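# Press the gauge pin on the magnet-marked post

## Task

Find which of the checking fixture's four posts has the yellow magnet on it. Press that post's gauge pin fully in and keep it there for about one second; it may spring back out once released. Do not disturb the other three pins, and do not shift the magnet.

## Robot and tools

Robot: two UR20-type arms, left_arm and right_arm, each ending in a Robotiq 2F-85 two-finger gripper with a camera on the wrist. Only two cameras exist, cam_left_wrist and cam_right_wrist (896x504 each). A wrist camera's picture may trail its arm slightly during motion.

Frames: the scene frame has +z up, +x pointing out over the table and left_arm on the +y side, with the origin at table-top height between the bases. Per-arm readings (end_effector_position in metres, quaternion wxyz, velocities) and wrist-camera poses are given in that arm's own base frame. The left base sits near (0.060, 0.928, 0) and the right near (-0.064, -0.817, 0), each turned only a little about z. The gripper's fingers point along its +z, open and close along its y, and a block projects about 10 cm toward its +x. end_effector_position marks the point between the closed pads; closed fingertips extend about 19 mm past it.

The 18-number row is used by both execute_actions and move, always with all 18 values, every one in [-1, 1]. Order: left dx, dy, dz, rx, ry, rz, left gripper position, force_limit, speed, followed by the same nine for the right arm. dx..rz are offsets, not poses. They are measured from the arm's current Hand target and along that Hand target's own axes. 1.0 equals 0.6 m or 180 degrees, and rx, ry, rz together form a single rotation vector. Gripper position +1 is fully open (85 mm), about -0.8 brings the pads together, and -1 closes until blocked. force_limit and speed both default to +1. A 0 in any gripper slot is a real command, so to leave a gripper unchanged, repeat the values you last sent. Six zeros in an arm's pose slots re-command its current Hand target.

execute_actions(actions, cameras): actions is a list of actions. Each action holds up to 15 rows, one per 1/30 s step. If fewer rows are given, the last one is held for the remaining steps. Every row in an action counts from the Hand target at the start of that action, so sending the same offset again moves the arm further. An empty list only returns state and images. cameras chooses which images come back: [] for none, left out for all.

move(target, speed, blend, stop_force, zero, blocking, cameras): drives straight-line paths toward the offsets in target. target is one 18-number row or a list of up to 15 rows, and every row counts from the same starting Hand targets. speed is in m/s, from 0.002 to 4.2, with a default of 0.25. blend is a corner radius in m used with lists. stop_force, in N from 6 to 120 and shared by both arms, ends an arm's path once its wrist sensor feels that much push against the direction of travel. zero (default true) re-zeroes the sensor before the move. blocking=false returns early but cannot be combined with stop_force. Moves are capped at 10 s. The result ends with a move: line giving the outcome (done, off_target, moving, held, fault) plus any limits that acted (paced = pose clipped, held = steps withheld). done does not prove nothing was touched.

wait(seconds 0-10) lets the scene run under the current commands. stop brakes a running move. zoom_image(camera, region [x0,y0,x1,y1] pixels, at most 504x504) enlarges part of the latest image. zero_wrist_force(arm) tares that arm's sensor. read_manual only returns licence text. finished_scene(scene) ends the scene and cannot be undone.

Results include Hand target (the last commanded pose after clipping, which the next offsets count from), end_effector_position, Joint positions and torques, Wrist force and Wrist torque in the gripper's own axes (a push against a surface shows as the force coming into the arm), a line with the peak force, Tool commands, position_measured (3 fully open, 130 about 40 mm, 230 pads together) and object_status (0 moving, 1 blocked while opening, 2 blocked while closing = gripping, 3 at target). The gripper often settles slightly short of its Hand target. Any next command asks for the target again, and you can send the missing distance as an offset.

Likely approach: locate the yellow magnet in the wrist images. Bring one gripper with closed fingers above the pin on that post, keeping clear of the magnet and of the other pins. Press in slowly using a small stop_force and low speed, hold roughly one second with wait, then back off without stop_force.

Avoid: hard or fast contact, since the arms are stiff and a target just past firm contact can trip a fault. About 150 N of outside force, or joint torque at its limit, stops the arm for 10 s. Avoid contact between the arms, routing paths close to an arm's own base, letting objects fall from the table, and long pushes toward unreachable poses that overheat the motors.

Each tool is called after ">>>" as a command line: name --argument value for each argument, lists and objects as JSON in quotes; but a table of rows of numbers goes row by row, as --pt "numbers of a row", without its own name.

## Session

>>> execute_actions --actions '[]'

Scene clock: 0.00 s.
left_arm: end_effector_position=(+1.6020, +0.5513, +0.3701) position_measured=3 object_status=3 end_effector_quat_wxyz=(-0.049, +0.940, +0.190, +0.279) | right_arm: end_effector_position=(+0.4481, +0.4679, +0.3319) position_measured=3 object_status=3 end_effector_quat_wxyz=(-0.272, +0.502, +0.649, +0.503)
Joint positions: left_arm=[0.193 -0.686 0.985 -2.439 -1.472 -3.319] | right_arm=[4.007 -1.969 -2.772 1.193 2.076 2.519]
Joint velocities: within noise
Joint torques (N m): no reading
Motor temperatures (°C): left_arm=[24 35 26 38 34 34] | right_arm=[28 35 36 37 34 38]
Wrist force (N): no reading
Wrist torque (N m): no reading
Wrist force, peak (N): no reading
Hand target: left_arm +1.6020, +0.5513, +0.3701; -0.049, +0.940, +0.190, +0.279 | right_arm +0.4481, +0.4679, +0.3319; -0.272, +0.502, +0.649, +0.503
Tool commands: left_gripper/position=+1.0 left_gripper/force_limit=+1.0 left_gripper/speed=+1.0 right_gripper/position=+1.0 right_gripper/force_limit=+1.0 right_gripper/speed=+1.0
camera_calibration:
cam_left_wrist: T_world_to_cam=[[0.280319, -0.958405, -0.0536817, 0.116011], [-0.933413, -0.259108, -0.248199, 1.75322], [0.223966, 0.119682, -0.967221, 0.0591923], [0, 0, 0, 1]] pos_world=[1.5907, 0.558373, 0.498626]
cam_right_wrist: T_world_to_cam=[[0.956613, -0.13676, 0.257272, -0.433465], [0.120637, -0.61784, -0.776995, 0.502422], [0.265214, 0.774319, -0.574535, -0.162484], [0, 0, 0, 1]] pos_world=[0.39714, 0.37695, 0.408545]

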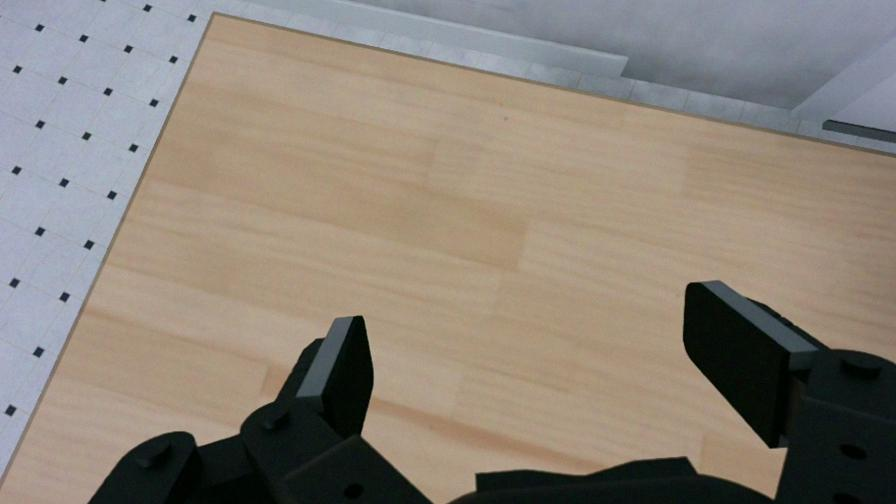

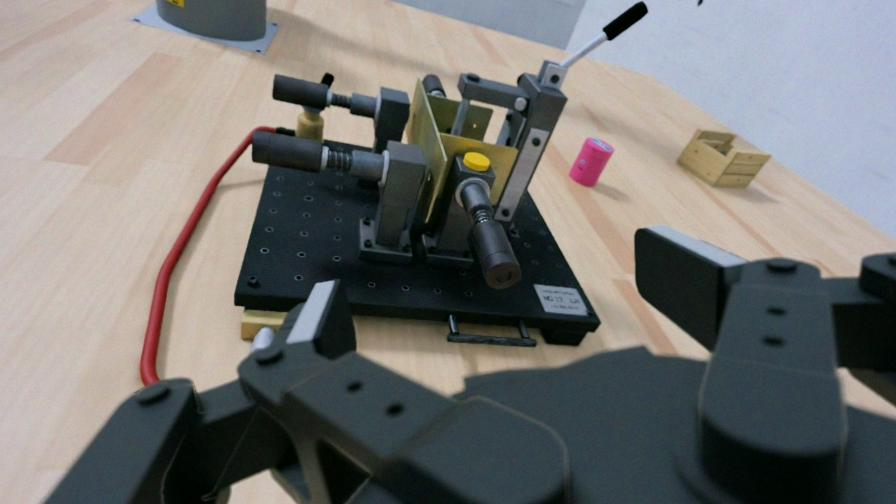

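>>> move --target '[0,0,0,0,0,0,1,1,1,-0.014,0.1635,0.2992,0.1155,-0.3707,0.0637,-1,-1,0]' --speed 0.35 --cameras '["cam_right_wrist"]'

Scene clock: 4.37 s.
left_arm: end_effector_position=(+1.6020, +0.5513, +0.3701) position_measured=3 object_status=3 end_effector_quat_wxyz=(-0.049, +0.940, +0.190, +0.279) | right_arm: end_effector_position=(+0.5691, +0.6299, +0.2996) position_measured=232 object_status=3 end_effector_quat_wxyz=(+0.000, +0.698, +0.716, +0.000)
Joint positions: left_arm=[0.193 -0.686 0.985 -2.439 -1.472 -3.319] | right_arm=[4.217 -1.684 -2.134 -0.895 1.571 2.621]
Joint velocities: within noise
Joint torques (N m): left_arm=[-1.16 -271.56 -103.12 -11.7 1.14 -1.03] | right_arm=[21.63 75.15 103.55 3.69 -4.53 5.67]
Motor temperatures (°C): left_arm=[24 35 26 38 34 34] | right_arm=[28 35 36 37 34 38]
Wrist force (N): left_arm=[0.3 0.1 -0.2] | right_arm=[-1.1 2.1 0.2]
Wrist torque (N m): left_arm=[0.02 -0.06 -0.01] | right_arm=[1.12 0.48 -0.70]
Wrist force, peak (N): left_arm=[0.6 -0.4 -0.5] | right_arm=[1.2 3.4 0.3]
Hand target: left_arm +1.6020, +0.5513, +0.3701; -0.049, +0.940, +0.190, +0.279 | right_arm +0.5691, +0.6299, +0.2996; +0.000, +0.698, +0.716, +0.000
Off the commanded pose: left_arm 0.000 m, 0 deg | right_arm 0.000 m, 0 deg.
move: done
camera_calibration:
cam_right_wrist: T_world_to_cam=[[0.987773, -0.139223, 0.0701464, -0.478819], [-0.153585, -0.946241, 0.284673, 0.607662], [0.0267424, -0.291966, -0.956055, 0.583186], [0, 0, 0, 1]] pos_world=[0.550697, 0.678603, 0.41816]
Images, in order (width x height): cam_right_wrist 896x504.

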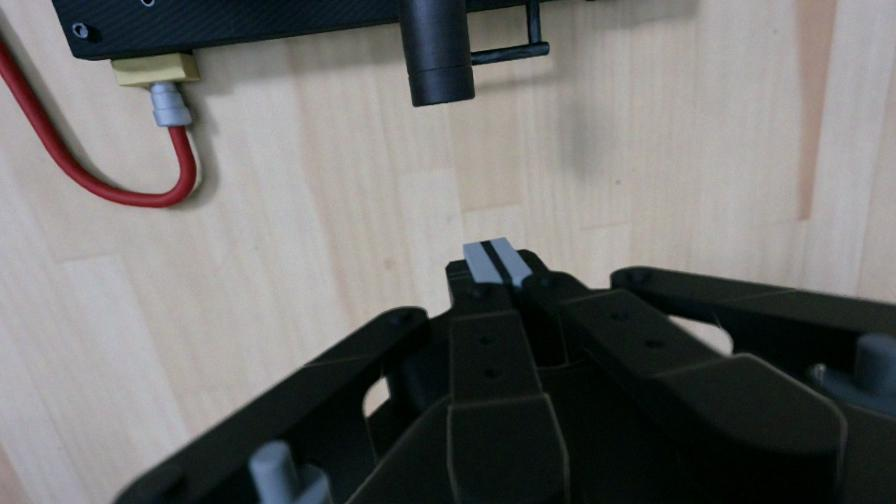

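>>> move --pt "0 0 0 0 0 0 1 1 1 0 0.0033 0.2427 0 0 0 -1 -1 0" --pt "0 0 0 0 0 0 1 1 1 0.042 0.0033 0.2427 0 0 0 -1 -1 0" --speed '[0.25,0.06]' --cameras '["cam_right_wrist"]'

Scene clock: 6.37 s.
left_arm: end_effector_position=(+1.6020, +0.5513, +0.3701) position_measured=3 object_status=3 end_effector_quat_wxyz=(-0.049, +0.940, +0.190, +0.279) | right_arm: end_effector_position=(+0.5704, +0.6549, +0.1540) position_measured=232 object_status=3 end_effector_quat_wxyz=(+0.000, +0.698, +0.716, +0.000)
Joint positions: left_arm=[0.193 -0.686 0.985 -2.439 -1.472 -3.319] | right_arm=[4.229 -1.85 -2.2 -0.664 1.571 2.634]
Joint velocities: within noise
Joint torques (N m): left_arm=[2.99 -271.97 -104.56 -11.01 1.2 -0.73] | right_arm=[22.21 112.47 82.22 4.28 -0.21 4.89]
Motor temperatures (°C): left_arm=[24 35 26 38 34 34] | right_arm=[28 35 36 37 34 38]
Wrist force (N): left_arm=[0.4 -0.1 -0.3] | right_arm=[-1.4 2.5 0.5]
Wrist torque (N m): left_arm=[-0.02 -0.07 -0.01] | right_arm=[1.41 0.48 -0.69]
Wrist force, peak (N): left_arm=[0.6 -0.2 -0.4] | right_arm=[-2.2 2.6 3.4]
Hand target: left_arm +1.6020, +0.5513, +0.3701; -0.049, +0.940, +0.190, +0.279 | right_arm +0.5704, +0.6551, +0.1540; +0.000, +0.698, +0.716, +0.000
Off the commanded pose: left_arm 0.000 m, 0 deg | right_arm 0.000 m, 0 deg.
move: done
camera_calibration:
cam_right_wrist: T_world_to_cam=[[0.987774, -0.139212, 0.0701569, -0.466413], [-0.153581, -0.946215, 0.284764, 0.672949], [0.0267408, -0.292057, -0.956027, 0.451211], [0, 0, 0, 1]] pos_world=[0.551997, 0.703603, 0.27246]
Images, in order (width x height): cam_right_wrist 896x504.

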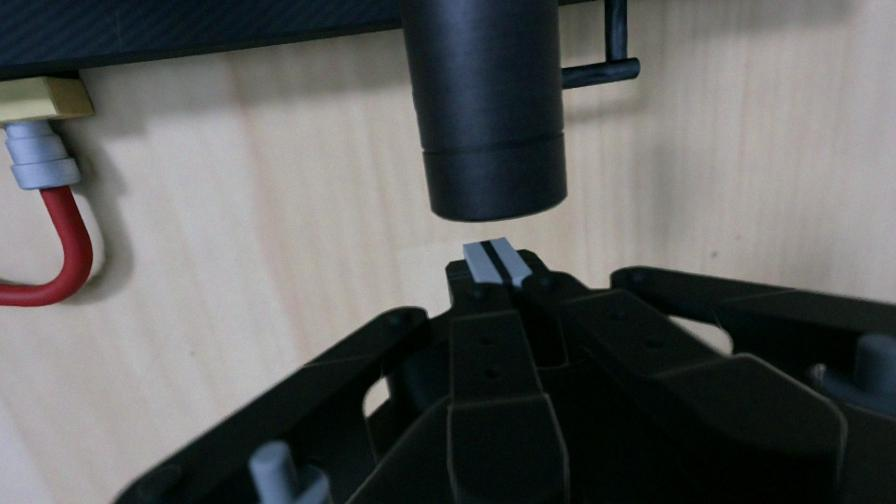

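>>> move --pt "0 0 0 0 0 0 1 1 1 0 0.0068 0 0 0 0 -1 -1 0" --pt "0 0 0 0 0 0 1 1 1 0.08 0.0068 0 0 0 0 -1 -1 0" --speed '[0.03,0.008]' --stop_force 25 --cameras '["cam_right_wrist"]'

Scene clock: 12.27 s.
left_arm: end_effector_position=(+1.6020, +0.5513, +0.3701) position_measured=3 object_status=3 end_effector_quat_wxyz=(-0.049, +0.940, +0.190, +0.279) | right_arm: end_effector_position=(+0.5736, +0.6882, +0.1540) position_measured=232 object_status=3 end_effector_quat_wxyz=(+0.000, +0.698, +0.716, +0.000)
Joint positions: left_arm=[0.193 -0.686 0.985 -2.439 -1.472 -3.319] | right_arm=[4.244 -1.874 -2.161 -0.677 1.571 2.648]
Joint velocities: within noise
Joint torques (N m): left_arm=[0.09 -274.01 -105.43 -12.02 0.85 -0.93] | right_arm=[-2.21 159.38 76.65 18.87 4.97 -7.31]
Motor temperatures (°C): left_arm=[24 35 26 38 34 34] | right_arm=[28 35 36 37 34 38]
Wrist force (N): left_arm=[0.1 -0.1 -0.2] | right_arm=[-20.5 2.9 4.6]
Wrist torque (N m): left_arm=[-0.03 -0.02 0.00] | right_arm=[1.32 0.93 -0.80]
Wrist force, peak (N): left_arm=[0.6 -0.3 -0.5] | right_arm=[-46.5 3.0 -9.3]
Hand target: left_arm +1.6020, +0.5513, +0.3701; -0.049, +0.940, +0.190, +0.279 | right_arm +0.5736, +0.6882, +0.1540; +0.000, +0.698, +0.716, +0.000 (not the last commanded pose)
Off the commanded pose: left_arm 0.000 m, 0 deg | right_arm 0.015 m, 0 deg.
move: contact (right_arm); path passed 1 of 2 targets
camera_calibration:
cam_right_wrist: T_world_to_cam=[[0.987774, -0.139212, 0.0701569, -0.464938], [-0.153581, -0.946215, 0.284764, 0.704949], [0.0267408, -0.292057, -0.956027, 0.460851], [0, 0, 0, 1]] pos_world=[0.555197, 0.736903, 0.27246]
Images, in order (width x height): cam_right_wrist 896x504.

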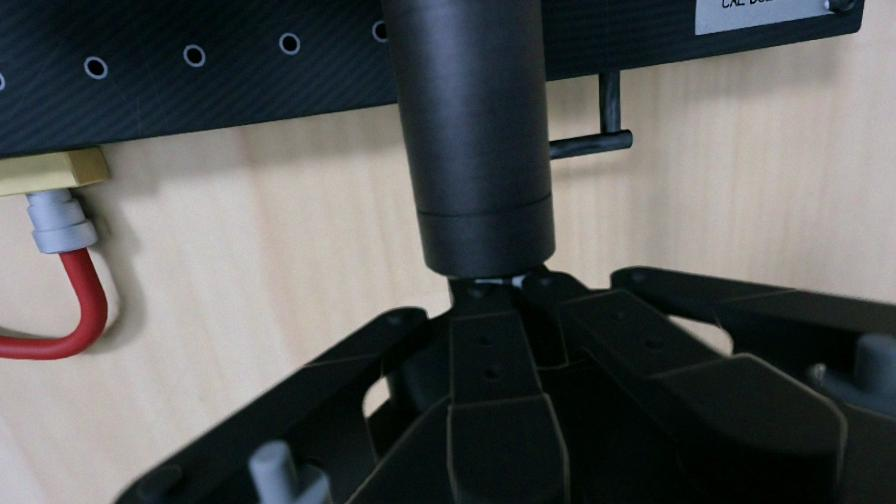

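>>> move --target '[0,0,0,0,0,0,1,1,1,0.001,0,0,0,0,0,-1,-1,0]' --speed 0.008 --cameras '[]'

>>> wait --seconds 1.3 --cameras '[]'

Scene clock: 13.23 s.
left_arm: end_effector_position=(+1.6020, +0.5513, +0.3701) position_measured=3 object_status=3 end_effector_quat_wxyz=(-0.049, +0.940, +0.190, +0.279) | right_arm: end_effector_position=(+0.5736, +0.6885, +0.1540) position_measured=232 object_status=3 end_effector_quat_wxyz=(+0.000, +0.698, +0.716, +0.000)
Joint positions: left_arm=[0.193 -0.686 0.985 -2.439 -1.472 -3.319] | right_arm=[4.244 -1.875 -2.161 -0.678 1.571 2.649]
Joint velocities: within noise
Joint torques (N m): left_arm=[-3.22 -270.72 -105.42 -11.56 0.37 -1.27] | right_arm=[60.17 89.6 138.73 22 5.86 5.6]
Motor temperatures (°C): left_arm=[24 35 26 38 34 34] | right_arm=[28 35 36 37 34 38]
Wrist force (N): left_arm=[0.4 -0.4 -0.2] | right_arm=[-70.6 -6.3 -18.1]
Wrist torque (N m): left_arm=[-0.07 -0.09 -0.01] | right_arm=[1.27 2.52 -1.30]
Wrist force, peak (N): left_arm=[0.4 0.0 -0.6] | right_arm=[-70.6 -6.3 -18.1]
Hand target: left_arm +1.6020, +0.5513, +0.3701; -0.049, +0.940, +0.190, +0.279 | right_arm +0.5736, +0.6888, +0.1540; +0.000, +0.698, +0.716, +0.000
Off the commanded pose: left_arm 0.000 m, 0 deg | right_arm 0.000 m, 0 deg.
move: done
No camera images: "cameras" was empty.

Scene clock: 14.53 s.
left_arm: end_effector_position=(+1.6020, +0.5513, +0.3701) position_measured=3 object_status=3 end_effector_quat_wxyz=(-0.049, +0.940, +0.190, +0.279) | right_arm: end_effector_position=(+0.5736, +0.6888, +0.1540) position_measured=232 object_status=3 end_effector_quat_wxyz=(+0.000, +0.698, +0.716, +0.000)
Joint positions: left_arm=[0.193 -0.686 0.985 -2.439 -1.472 -3.319] | right_arm=[4.244 -1.875 -2.161 -0.678 1.571 2.649]
Joint velocities: within noise
Joint torques (N m): left_arm=[0.38 -276.27 -105.21 -11.17 1.1 -0.33] | right_arm=[76.14 90.37 149.29 35.83 10.28 5.74]
Motor temperatures (°C): left_arm=[24 35 26 38 34 34] | right_arm=[28 35 36 37 34 38]
Wrist force (N): left_arm=[0.3 0.2 -0.2] | right_arm=[-98.0 -6.0 -25.7]
Wrist torque (N m): left_arm=[0.02 -0.07 -0.01] | right_arm=[1.29 3.37 -1.49]
Wrist force, peak (N): left_arm=[0.4 -0.2 -0.6] | right_arm=[-98.0 -6.0 -25.7]
Hand target: left_arm +1.6020, +0.5513, +0.3701; -0.049, +0.940, +0.190, +0.279 | right_arm +0.5736, +0.6888, +0.1540; +0.000, +0.698, +0.716, +0.000
Tool commands: left_gripper/position=+1.0 left_gripper/force_limit=+1.0 left_gripper/speed=+1.0 right_gripper/position=-1.0 right_gripper/force_limit=-1.0 right_gripper/speed=+0.0
Off the commanded pose: left_arm 0.000 m, 0 deg | right_arm 0.000 m, 0 deg.
wait: 1.30 s; at rest by 0.17 s
No camera images: "cameras" was empty.

>>> move --target '[0,0,0,0,0,0,1,1,1,-0.08,0,0,0,0,0,-1,-1,0]' --speed 0.1 --cameras '["cam_right_wrist"]'

>>> finished_scene --scene 2

Scene clock: 15.67 s.
left_arm: end_effector_position=(+1.6020, +0.5513, +0.3701) position_measured=3 object_status=3 end_effector_quat_wxyz=(-0.049, +0.940, +0.190, +0.279) | right_arm: end_effector_position=(+0.5748, +0.6410, +0.1540) position_measured=232 object_status=3 end_effector_quat_wxyz=(+0.000, +0.698, +0.716, +0.000)
Joint positions: left_arm=[0.193 -0.686 0.985 -2.439 -1.472 -3.319] | right_arm=[4.217 -1.843 -2.21 -0.66 1.571 2.622]
Joint velocities: within noise
Joint torques (N m): left_arm=[1.92 -273.78 -103.99 -12.13 0.77 -0.79] | right_arm=[-10.2 141.62 64.08 14.91 -3.97 -6.37]
Motor temperatures (°C): left_arm=[24 35 26 38 34 34] | right_arm=[28 35 36 37 34 38]
Wrist force (N): left_arm=[0.2 -0.1 -0.2] | right_arm=[0.5 1.6 2.2]
Wrist torque (N m): left_arm=[-0.03 -0.05 -0.01] | right_arm=[1.22 0.15 -0.68]
Wrist force, peak (N): left_arm=[0.4 -0.3 -0.5] | right_arm=[-98.3 -5.8 -26.0]
Hand target: left_arm +1.6020, +0.5513, +0.3701; -0.049, +0.940, +0.190, +0.279 | right_arm +0.5748, +0.6408, +0.1540; +0.000, +0.698, +0.716, +0.000
Off the commanded pose: left_arm 0.000 m, 0 deg | right_arm 0.000 m, 0 deg.
move: done
camera_calibration:
cam_right_wrist: T_world_to_cam=[[0.987777, -0.139243, 0.0700631, -0.472648], [-0.153583, -0.94621, 0.284779, 0.660466], [0.026641, -0.292058, -0.956029, 0.44709], [0, 0, 0, 1]] pos_world=[0.556396, 0.689703, 0.27246]
Images, in order (width x height): cam_right_wrist 896x504.

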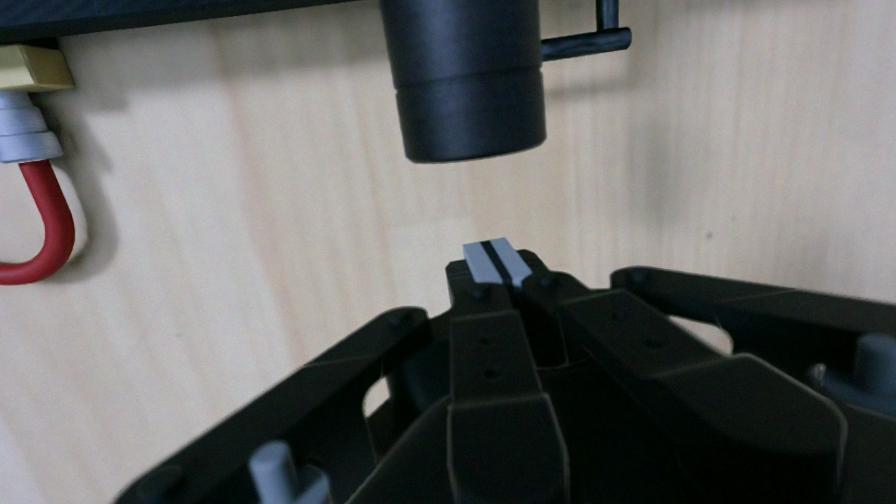

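The scene is finished: the task was done.


## Next scene

The same job, from a new start.

>>> execute_actions --actions '[]'

Scene clock: 0.00 s.
left_arm: end_effector_position=(+0.3071, -0.4220, +0.1602) position_measured=3 object_status=3 end_effector_quat_wxyz=(+0.066, +0.956, -0.074, +0.275) | right_arm: end_effector_position=(+0.4900, -0.3027, +0.2369) position_measured=3 object_status=3 end_effector_quat_wxyz=(+0.548, -0.467, -0.511, -0.471)
Joint positions: left_arm=[-1.763 -1.739 2.857 -2.766 -1.003 1.555] | right_arm=[2.511 -2.074 -2.06 -2.212 2.389 -0.015]
Joint velocities: within noise
Joint torques (N m): no reading
Motor temperatures (°C): left_arm=[24 35 26 38 34 33] | right_arm=[28 35 35 36 33 38]
Wrist force (N): no reading
Wrist torque (N m): no reading
Wrist force, peak (N): no reading
Hand target: left_arm +0.3071, -0.4220, +0.1602; +0.066, +0.956, -0.074, +0.275 | right_arm +0.4900, -0.3027, +0.2369; +0.548, -0.467, -0.511, -0.471
Tool commands: left_gripper/position=+1.0 left_gripper/force_limit=+1.0 left_gripper/speed=+1.0 right_gripper/position=+1.0 right_gripper/force_limit=+1.0 right_gripper/speed=+1.0
camera_calibration:
cam_left_wrist: T_world_to_cam=[[-0.285835, -0.958093, 0.0188626, -0.30276], [-0.929607, 0.27245, -0.248197, 0.463413], [0.232657, -0.0884782, -0.968526, 0.172428], [0, 0, 0, 1]] pos_world=[0.304136, -0.401073, 0.28773]
cam_right_wrist: T_world_to_cam=[[0.978979, 0.0562001, -0.196068, -0.399553], [-0.174505, -0.266853, -0.947807, 0.238768], [-0.105588, 0.962097, -0.251436, 0.530477], [0, 0, 0, 1]] pos_world=[0.488832, -0.424199, 0.281347]

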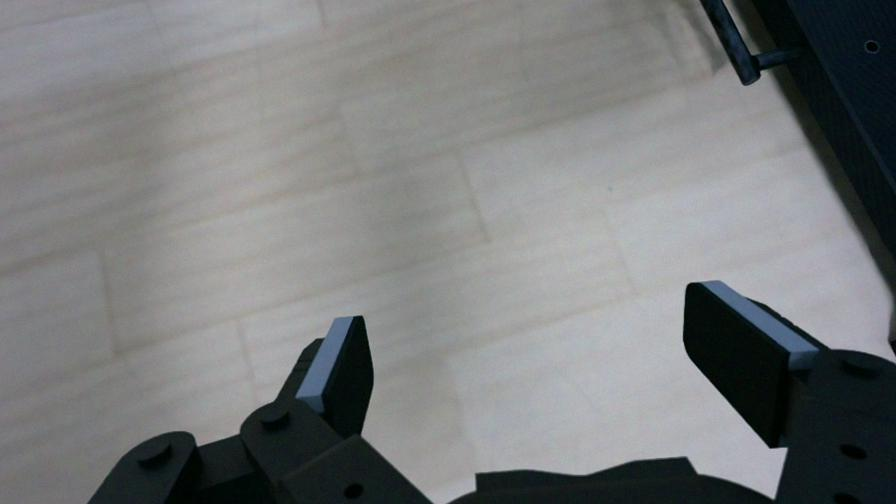

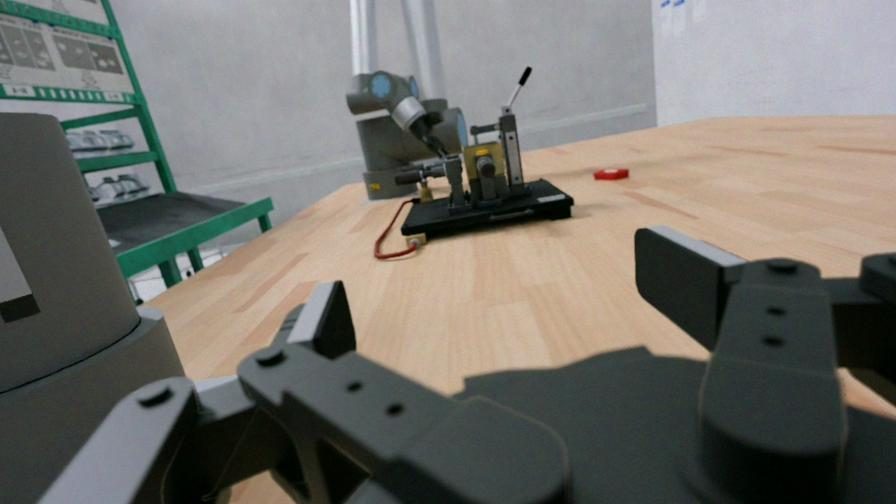

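>>> zoom_image --camera "cam_right_wrist" --region '[360, 50, 600, 270]'

Scaled by 2.100 from the camera's 896x504 image, which has a finer 1280x720 frame.

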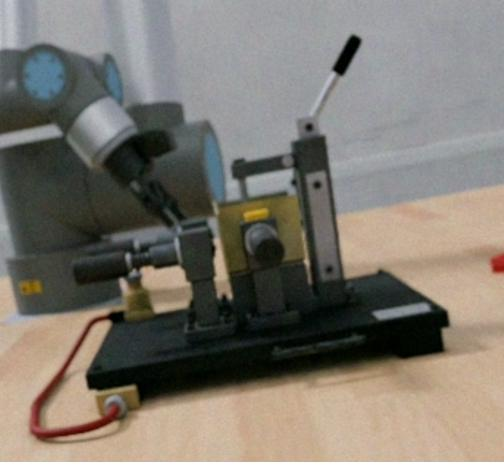

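>>> move --target '[0,0,0,0,0,0,1,1,1,0.168,0.117,0.956,-0.0129,-0.128,0.0086,-1,-1,0]' --speed 0.45 --cameras '["cam_right_wrist"]'

Scene clock: 6.40 s.
left_arm: end_effector_position=(+0.3071, -0.4220, +0.1602) position_measured=3 object_status=3 end_effector_quat_wxyz=(+0.066, +0.956, -0.074, +0.275) | right_arm: end_effector_position=(+0.4942, +0.2708, +0.3599) position_measured=232 object_status=3 end_effector_quat_wxyz=(-0.431, +0.569, +0.594, +0.371)
Joint positions: left_arm=[-1.763 -1.739 2.857 -2.766 -1.003 1.555] | right_arm=[3.452 -1.703 -2.682 0.184 2.725 2.175]
Joint velocities: within noise
Joint torques (N m): left_arm=[-2.39 -15.09 -55.92 -10.13 3.45 -0.35] | right_arm=[21.08 37.56 29.69 14.81 0.4 5.79]
Motor temperatures (°C): left_arm=[24 35 26 38 34 33] | right_arm=[28 35 35 36 33 38]
Wrist force (N): left_arm=[-0.3 -0.2 0.0] | right_arm=[-0.3 0.1 1.4]
Wrist torque (N m): left_arm=[-0.04 0.05 0.00] | right_arm=[0.33 0.30 -0.02]
Wrist force, peak (N): left_arm=[0.2 -0.4 -0.4] | right_arm=[1.8 1.4 6.0]
Hand target: left_arm +0.3071, -0.4220, +0.1602; +0.066, +0.956, -0.074, +0.275 | right_arm +0.4942, +0.2708, +0.3599; -0.431, +0.569, +0.594, +0.371
Off the commanded pose: left_arm 0.000 m, 0 deg | right_arm 0.000 m, 0 deg.
move: done
camera_calibration:
cam_right_wrist: T_world_to_cam=[[0.982995, -0.0470957, -0.177492, -0.392497], [-0.168647, -0.613976, -0.771098, 0.536652], [-0.0726604, 0.787918, -0.611478, 0.170643], [0, 0, 0, 1]] pos_world=[0.488726, 0.176554, 0.44849]
Images, in order (width x height): cam_right_wrist 896x504.

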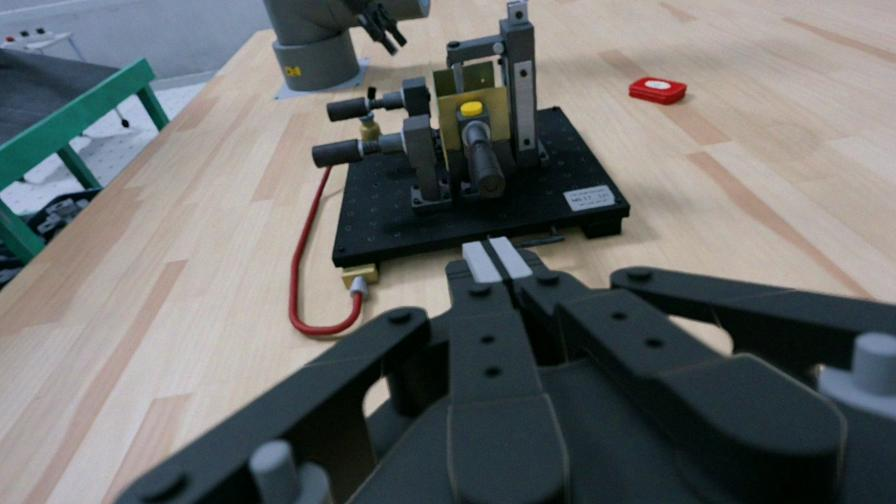

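>>> move --target '[0,0,0,0,0,0,1,1,1,0.1028,0.0972,0.5415,-0.0224,-0.3843,0.0027,-1,-1,0]' --speed 0.4 --cameras '["cam_right_wrist"]'

Scene clock: 9.27 s.
left_arm: end_effector_position=(+0.3071, -0.4220, +0.1602) position_measured=3 object_status=3 end_effector_quat_wxyz=(+0.066, +0.956, -0.074, +0.275) | right_arm: end_effector_position=(+0.5240, +0.5998, +0.2999) position_measured=232 object_status=3 end_effector_quat_wxyz=(+0.000, +0.695, +0.719, +0.000)
Joint positions: left_arm=[-1.763 -1.739 2.857 -2.766 -1.003 1.555] | right_arm=[4.249 -1.625 -2.201 -0.886 1.572 2.645]
Joint velocities: within noise
Joint torques (N m): left_arm=[-2.51 -10.84 -55.12 -9.71 3.88 -0.77] | right_arm=[15.32 63.53 101.92 5.53 -2.75 5.42]
Motor temperatures (°C): left_arm=[24 35 26 38 34 33] | right_arm=[28 35 35 36 33 38]
Wrist force (N): left_arm=[-0.1 -0.3 -0.1] | right_arm=[0.0 2.3 1.7]
Wrist torque (N m): left_arm=[-0.04 0.02 0.00] | right_arm=[1.46 0.05 -0.52]
Wrist force, peak (N): left_arm=[0.0 -0.2 -0.4] | right_arm=[3.4 2.1 2.6]
Hand target: left_arm +0.3071, -0.4220, +0.1602; +0.066, +0.956, -0.074, +0.275 | right_arm +0.5240, +0.5999, +0.2999; +0.000, +0.695, +0.719, +0.000
Off the commanded pose: left_arm 0.000 m, 0 deg | right_arm 0.000 m, 0 deg.
move: done
camera_calibration:
cam_right_wrist: T_world_to_cam=[[0.989001, -0.130314, 0.0699609, -0.444382], [-0.144958, -0.947973, 0.283434, 0.569101], [0.0293856, -0.290458, -0.956436, 0.573658], [0, 0, 0, 1]] pos_world=[0.505133, 0.648207, 0.418455]
Images, in order (width x height): cam_right_wrist 896x504.

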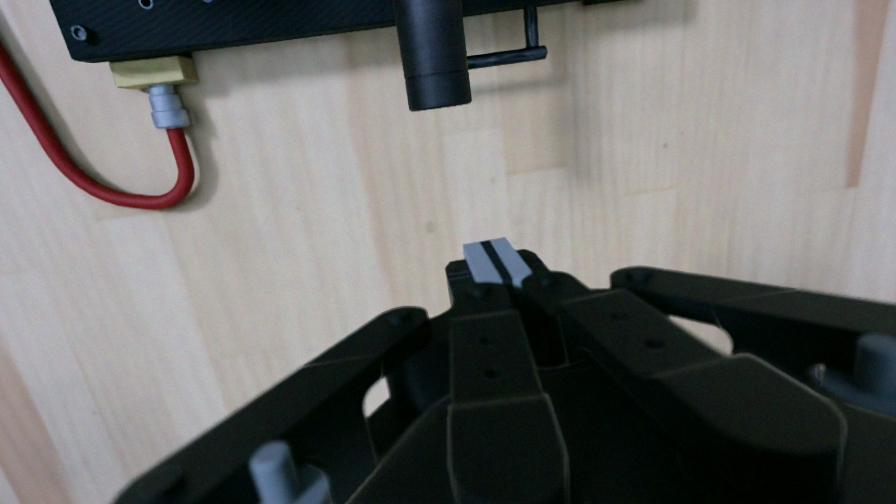

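>>> move --pt "0 0 0 0 0 0 1 1 1 0 0.007 0.2427 0 0 0 -1 -1 0" --pt "0 0 0 0 0 0 1 1 1 0.037 0.007 0.2427 0 0 0 -1 -1 0" --speed '[0.25,0.08]' --cameras '["cam_right_wrist"]'

Scene clock: 10.97 s.
left_arm: end_effector_position=(+0.3071, -0.4220, +0.1602) position_measured=3 object_status=3 end_effector_quat_wxyz=(+0.066, +0.956, -0.074, +0.275) | right_arm: end_effector_position=(+0.5274, +0.6221, +0.1544) position_measured=232 object_status=3 end_effector_quat_wxyz=(+0.000, +0.695, +0.719, +0.000)
Joint positions: left_arm=[-1.763 -1.739 2.857 -2.766 -1.003 1.555] | right_arm=[4.258 -1.8 -2.273 -0.639 1.571 2.653]
Joint velocities: within noise
Joint torques (N m): left_arm=[0.46 -11.68 -55.32 -9.82 3.65 -0.92] | right_arm=[28.67 88.08 76.64 5.34 -0.84 6.06]
Motor temperatures (°C): left_arm=[24 35 26 38 34 33] | right_arm=[28 35 35 36 33 38]
Wrist force (N): left_arm=[0.3 -0.1 0.0] | right_arm=[-1.0 2.2 1.9]
Wrist torque (N m): left_arm=[-0.01 -0.05 0.00] | right_arm=[1.57 0.21 -0.43]
Wrist force, peak (N): left_arm=[-0.2 0.0 -0.4] | right_arm=[-0.6 2.4 4.7]
Hand target: left_arm +0.3071, -0.4220, +0.1602; +0.066, +0.956, -0.074, +0.275 | right_arm +0.5274, +0.6223, +0.1543; +0.000, +0.695, +0.719, +0.000
Off the commanded pose: left_arm 0.000 m, 0 deg | right_arm 0.000 m, 0 deg.
move: done
camera_calibration:
cam_right_wrist: T_world_to_cam=[[0.989002, -0.130306, 0.0699713, -0.434661], [-0.144956, -0.947946, 0.283525, 0.631958], [0.029384, -0.290549, -0.956409, 0.440833], [0, 0, 0, 1]] pos_world=[0.508533, 0.670507, 0.272855]
Images, in order (width x height): cam_right_wrist 896x504.

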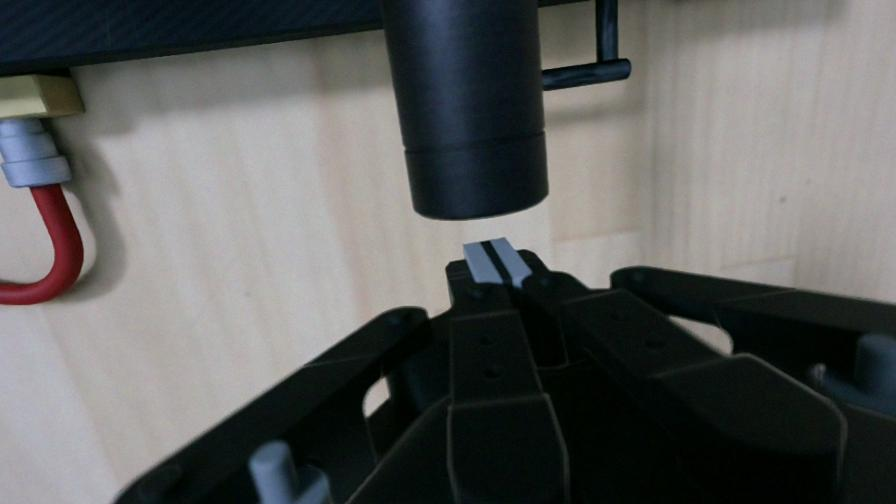

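>>> move --pt "0 0 0 0 0 0 1 1 1 0.04 0 0 0 0 0 -1 -1 0" --pt "0 0 0 0 0 0 1 1 1 0.08 0 0 0 0 0 -1 -1 0" --speed '[0.03,0.006]' --stop_force 30 --cameras '[]'

>>> move --target '[0,0,0,0,0,0,1,1,1,0.0004,0,0,0,0,0,-1,-1,0]' --speed 0.006 --cameras '["cam_right_wrist"]'

>>> wait --seconds 1.2 --cameras '[]'

Scene clock: 14.93 s.
left_arm: end_effector_position=(+0.3071, -0.4220, +0.1602) position_measured=3 object_status=3 end_effector_quat_wxyz=(+0.066, +0.956, -0.074, +0.275) | right_arm: end_effector_position=(+0.5262, +0.6565, +0.1543) position_measured=232 object_status=3 end_effector_quat_wxyz=(+0.000, +0.695, +0.719, +0.000)
Joint positions: left_arm=[-1.763 -1.739 2.857 -2.766 -1.003 1.555] | right_arm=[4.278 -1.824 -2.237 -0.65 1.571 2.673]
Joint velocities: within noise
Joint torques (N m): left_arm=[1.06 -11.52 -55.49 -9.67 3.31 -1.5] | right_arm=[3.05 134.4 80.28 21.04 3.11 -6.68]
Motor temperatures (°C): left_arm=[24 35 26 38 34 33] | right_arm=[28 35 35 36 33 38]
Wrist force (N): left_arm=[0.1 -0.2 0.1] | right_arm=[-28.3 6.4 2.6]
Wrist torque (N m): left_arm=[-0.03 -0.01 0.00] | right_arm=[1.76 0.96 -0.55]
Wrist force, peak (N): left_arm=[0.5 0.1 -0.3] | right_arm=[-43.9 3.5 -8.1]
Hand target: left_arm +0.3071, -0.4220, +0.1602; +0.066, +0.956, -0.074, +0.275 | right_arm +0.5262, +0.6564, +0.1543; +0.000, +0.695, +0.719, +0.000 (not the last commanded pose)
Off the commanded pose: left_arm 0.000 m, 0 deg | right_arm 0.014 m, 0 deg.
move: contact (right_arm); path passed 1 of 2 targets
No camera images: "cameras" was empty.

Scene clock: 15.63 s.
left_arm: end_effector_position=(+0.3071, -0.4220, +0.1602) position_measured=3 object_status=3 end_effector_quat_wxyz=(+0.066, +0.956, -0.074, +0.275) | right_arm: end_effector_position=(+0.5262, +0.6566, +0.1543) position_measured=232 object_status=3 end_effector_quat_wxyz=(+0.000, +0.695, +0.719, +0.000)
Joint positions: left_arm=[-1.763 -1.739 2.857 -2.766 -1.003 1.555] | right_arm=[4.278 -1.824 -2.237 -0.65 1.571 2.673]
Joint velocities: within noise
Joint torques (N m): left_arm=[3.09 -9.68 -53.94 -9.36 2.92 -1.42] | right_arm=[36.62 97.74 111.07 16.36 3.16 1.76]
Motor temperatures (°C): left_arm=[24 35 26 38 34 33] | right_arm=[28 35 35 36 33 38]
Wrist force (N): left_arm=[-0.1 0.0 0.1] | right_arm=[-38.6 1.3 5.0]
Wrist torque (N m): left_arm=[0.00 0.03 0.00] | right_arm=[1.56 1.20 -0.70]
Wrist force, peak (N): left_arm=[0.0 0.4 -0.3] | right_arm=[-38.6 1.3 5.0]
Hand target: left_arm +0.3071, -0.4220, +0.1602; +0.066, +0.956, -0.074, +0.275 | right_arm +0.5262, +0.6567, +0.1543; +0.000, +0.695, +0.719, +0.000
Off the commanded pose: left_arm 0.000 m, 0 deg | right_arm 0.000 m, 0 deg.
move: done
camera_calibration:
cam_right_wrist: T_world_to_cam=[[0.989001, -0.130304, 0.0699836, -0.428996], [-0.144961, -0.947918, 0.283615, 0.664351], [0.0293825, -0.29064, -0.956381, 0.450921], [0, 0, 0, 1]] pos_world=[0.507333, 0.704906, 0.272855]
Images, in order (width x height): cam_right_wrist 896x504.

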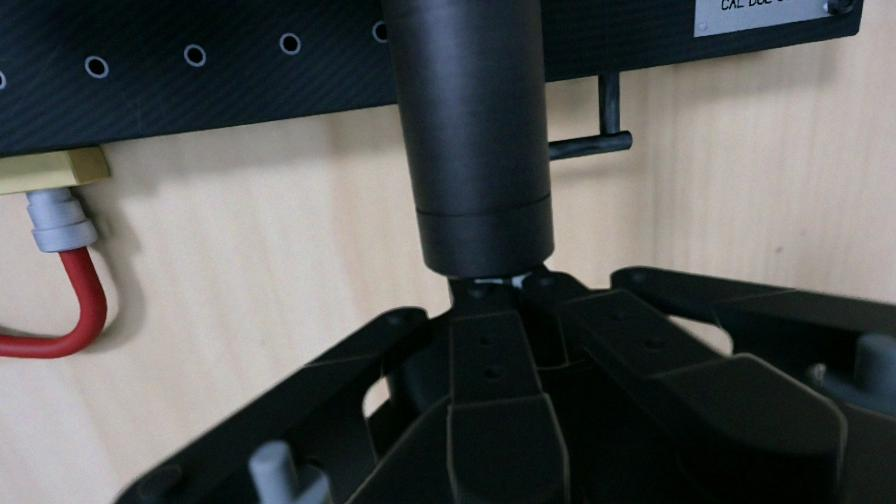

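Scene clock: 16.83 s.
left_arm: end_effector_position=(+0.3071, -0.4220, +0.1602) position_measured=3 object_status=3 end_effector_quat_wxyz=(+0.066, +0.956, -0.074, +0.275) | right_arm: end_effector_position=(+0.5262, +0.6567, +0.1543) position_measured=232 object_status=3 end_effector_quat_wxyz=(+0.000, +0.695, +0.719, +0.000)
Joint positions: left_arm=[-1.763 -1.739 2.857 -2.766 -1.003 1.555] | right_arm=[4.278 -1.824 -2.237 -0.65 1.571 2.673]
Joint velocities: within noise
Joint torques (N m): left_arm=[-1.77 -11.4 -55.35 -9.08 3.21 -1.03] | right_arm=[47.96 91.65 116.81 24.76 3.39 6.03]
Motor temperatures (°C): left_arm=[24 35 26 38 34 33] | right_arm=[28 35 35 36 33 38]
Wrist force (N): left_arm=[0.1 -0.2 0.0] | right_arm=[-53.2 0.8 -3.5]
Wrist torque (N m): left_arm=[-0.03 -0.01 0.00] | right_arm=[1.64 1.67 -0.81]
Wrist force, peak (N): left_arm=[0.0 0.2 -0.4] | right_arm=[-53.2 0.8 -3.7]
Hand target: left_arm +0.3071, -0.4220, +0.1602; +0.066, +0.956, -0.074, +0.275 | right_arm +0.5262, +0.6567, +0.1543; +0.000, +0.695, +0.719, +0.000
Tool commands: left_gripper/position=+1.0 left_gripper/force_limit=+1.0 left_gripper/speed=+1.0 right_gripper/position=-1.0 right_gripper/force_limit=-1.0 right_gripper/speed=+0.0
Off the commanded pose: left_arm 0.000 m, 0 deg | right_arm 0.000 m, 0 deg.
wait: 1.20 s; at rest by 0.17 s
No camera images: "cameras" was empty.

Firmly bottomed and held for over a second.

>>> move --target '[0,0,0,0,0,0,1,1,1,-0.08,0,0,0,0,0,-1,-1,0]' --speed 0.1 --cameras '[]'

>>> finished_scene --scene 3

Scene clock: 19.47 s.
left_arm: end_effector_position=(+0.3071, -0.4220, +0.1602) position_measured=3 object_status=3 end_effector_quat_wxyz=(+0.066, +0.956, -0.074, +0.275) | right_arm: end_effector_position=(+0.5278, +0.6089, +0.1543) position_measured=232 object_status=3 end_effector_quat_wxyz=(+0.000, +0.695, +0.719, +0.000)
Joint positions: left_arm=[-1.763 -1.739 2.857 -2.766 -1.003 1.555] | right_arm=[4.25 -1.791 -2.286 -0.635 1.571 2.645]
Joint velocities: within noise
Joint torques (N m): left_arm=[-4.15 -17.18 -55.71 -9.11 3.47 -1.06] | right_arm=[-15.42 128.2 51.12 15.26 2.55 -8.44]
Motor temperatures (°C): left_arm=[24 35 26 38 34 33] | right_arm=[28 35 35 36 33 38]
Wrist force (N): left_arm=[0.1 -0.2 -0.1] | right_arm=[-1.5 2.1 1.8]
Wrist torque (N m): left_arm=[-0.03 -0.02 -0.01] | right_arm=[1.53 0.26 -0.45]
Wrist force, peak (N): left_arm=[-0.2 0.2 -0.5] | right_arm=[-54.0 0.9 -4.0]
Hand target: left_arm +0.3071, -0.4220, +0.1602; +0.066, +0.956, -0.074, +0.275 | right_arm +0.5278, +0.6087, +0.1543; +0.000, +0.695, +0.719, +0.000
Off the commanded pose: left_arm 0.000 m, 0 deg | right_arm 0.000 m, 0 deg.
move: done
No camera images: "cameras" was empty.

The scene is finished: the task was done.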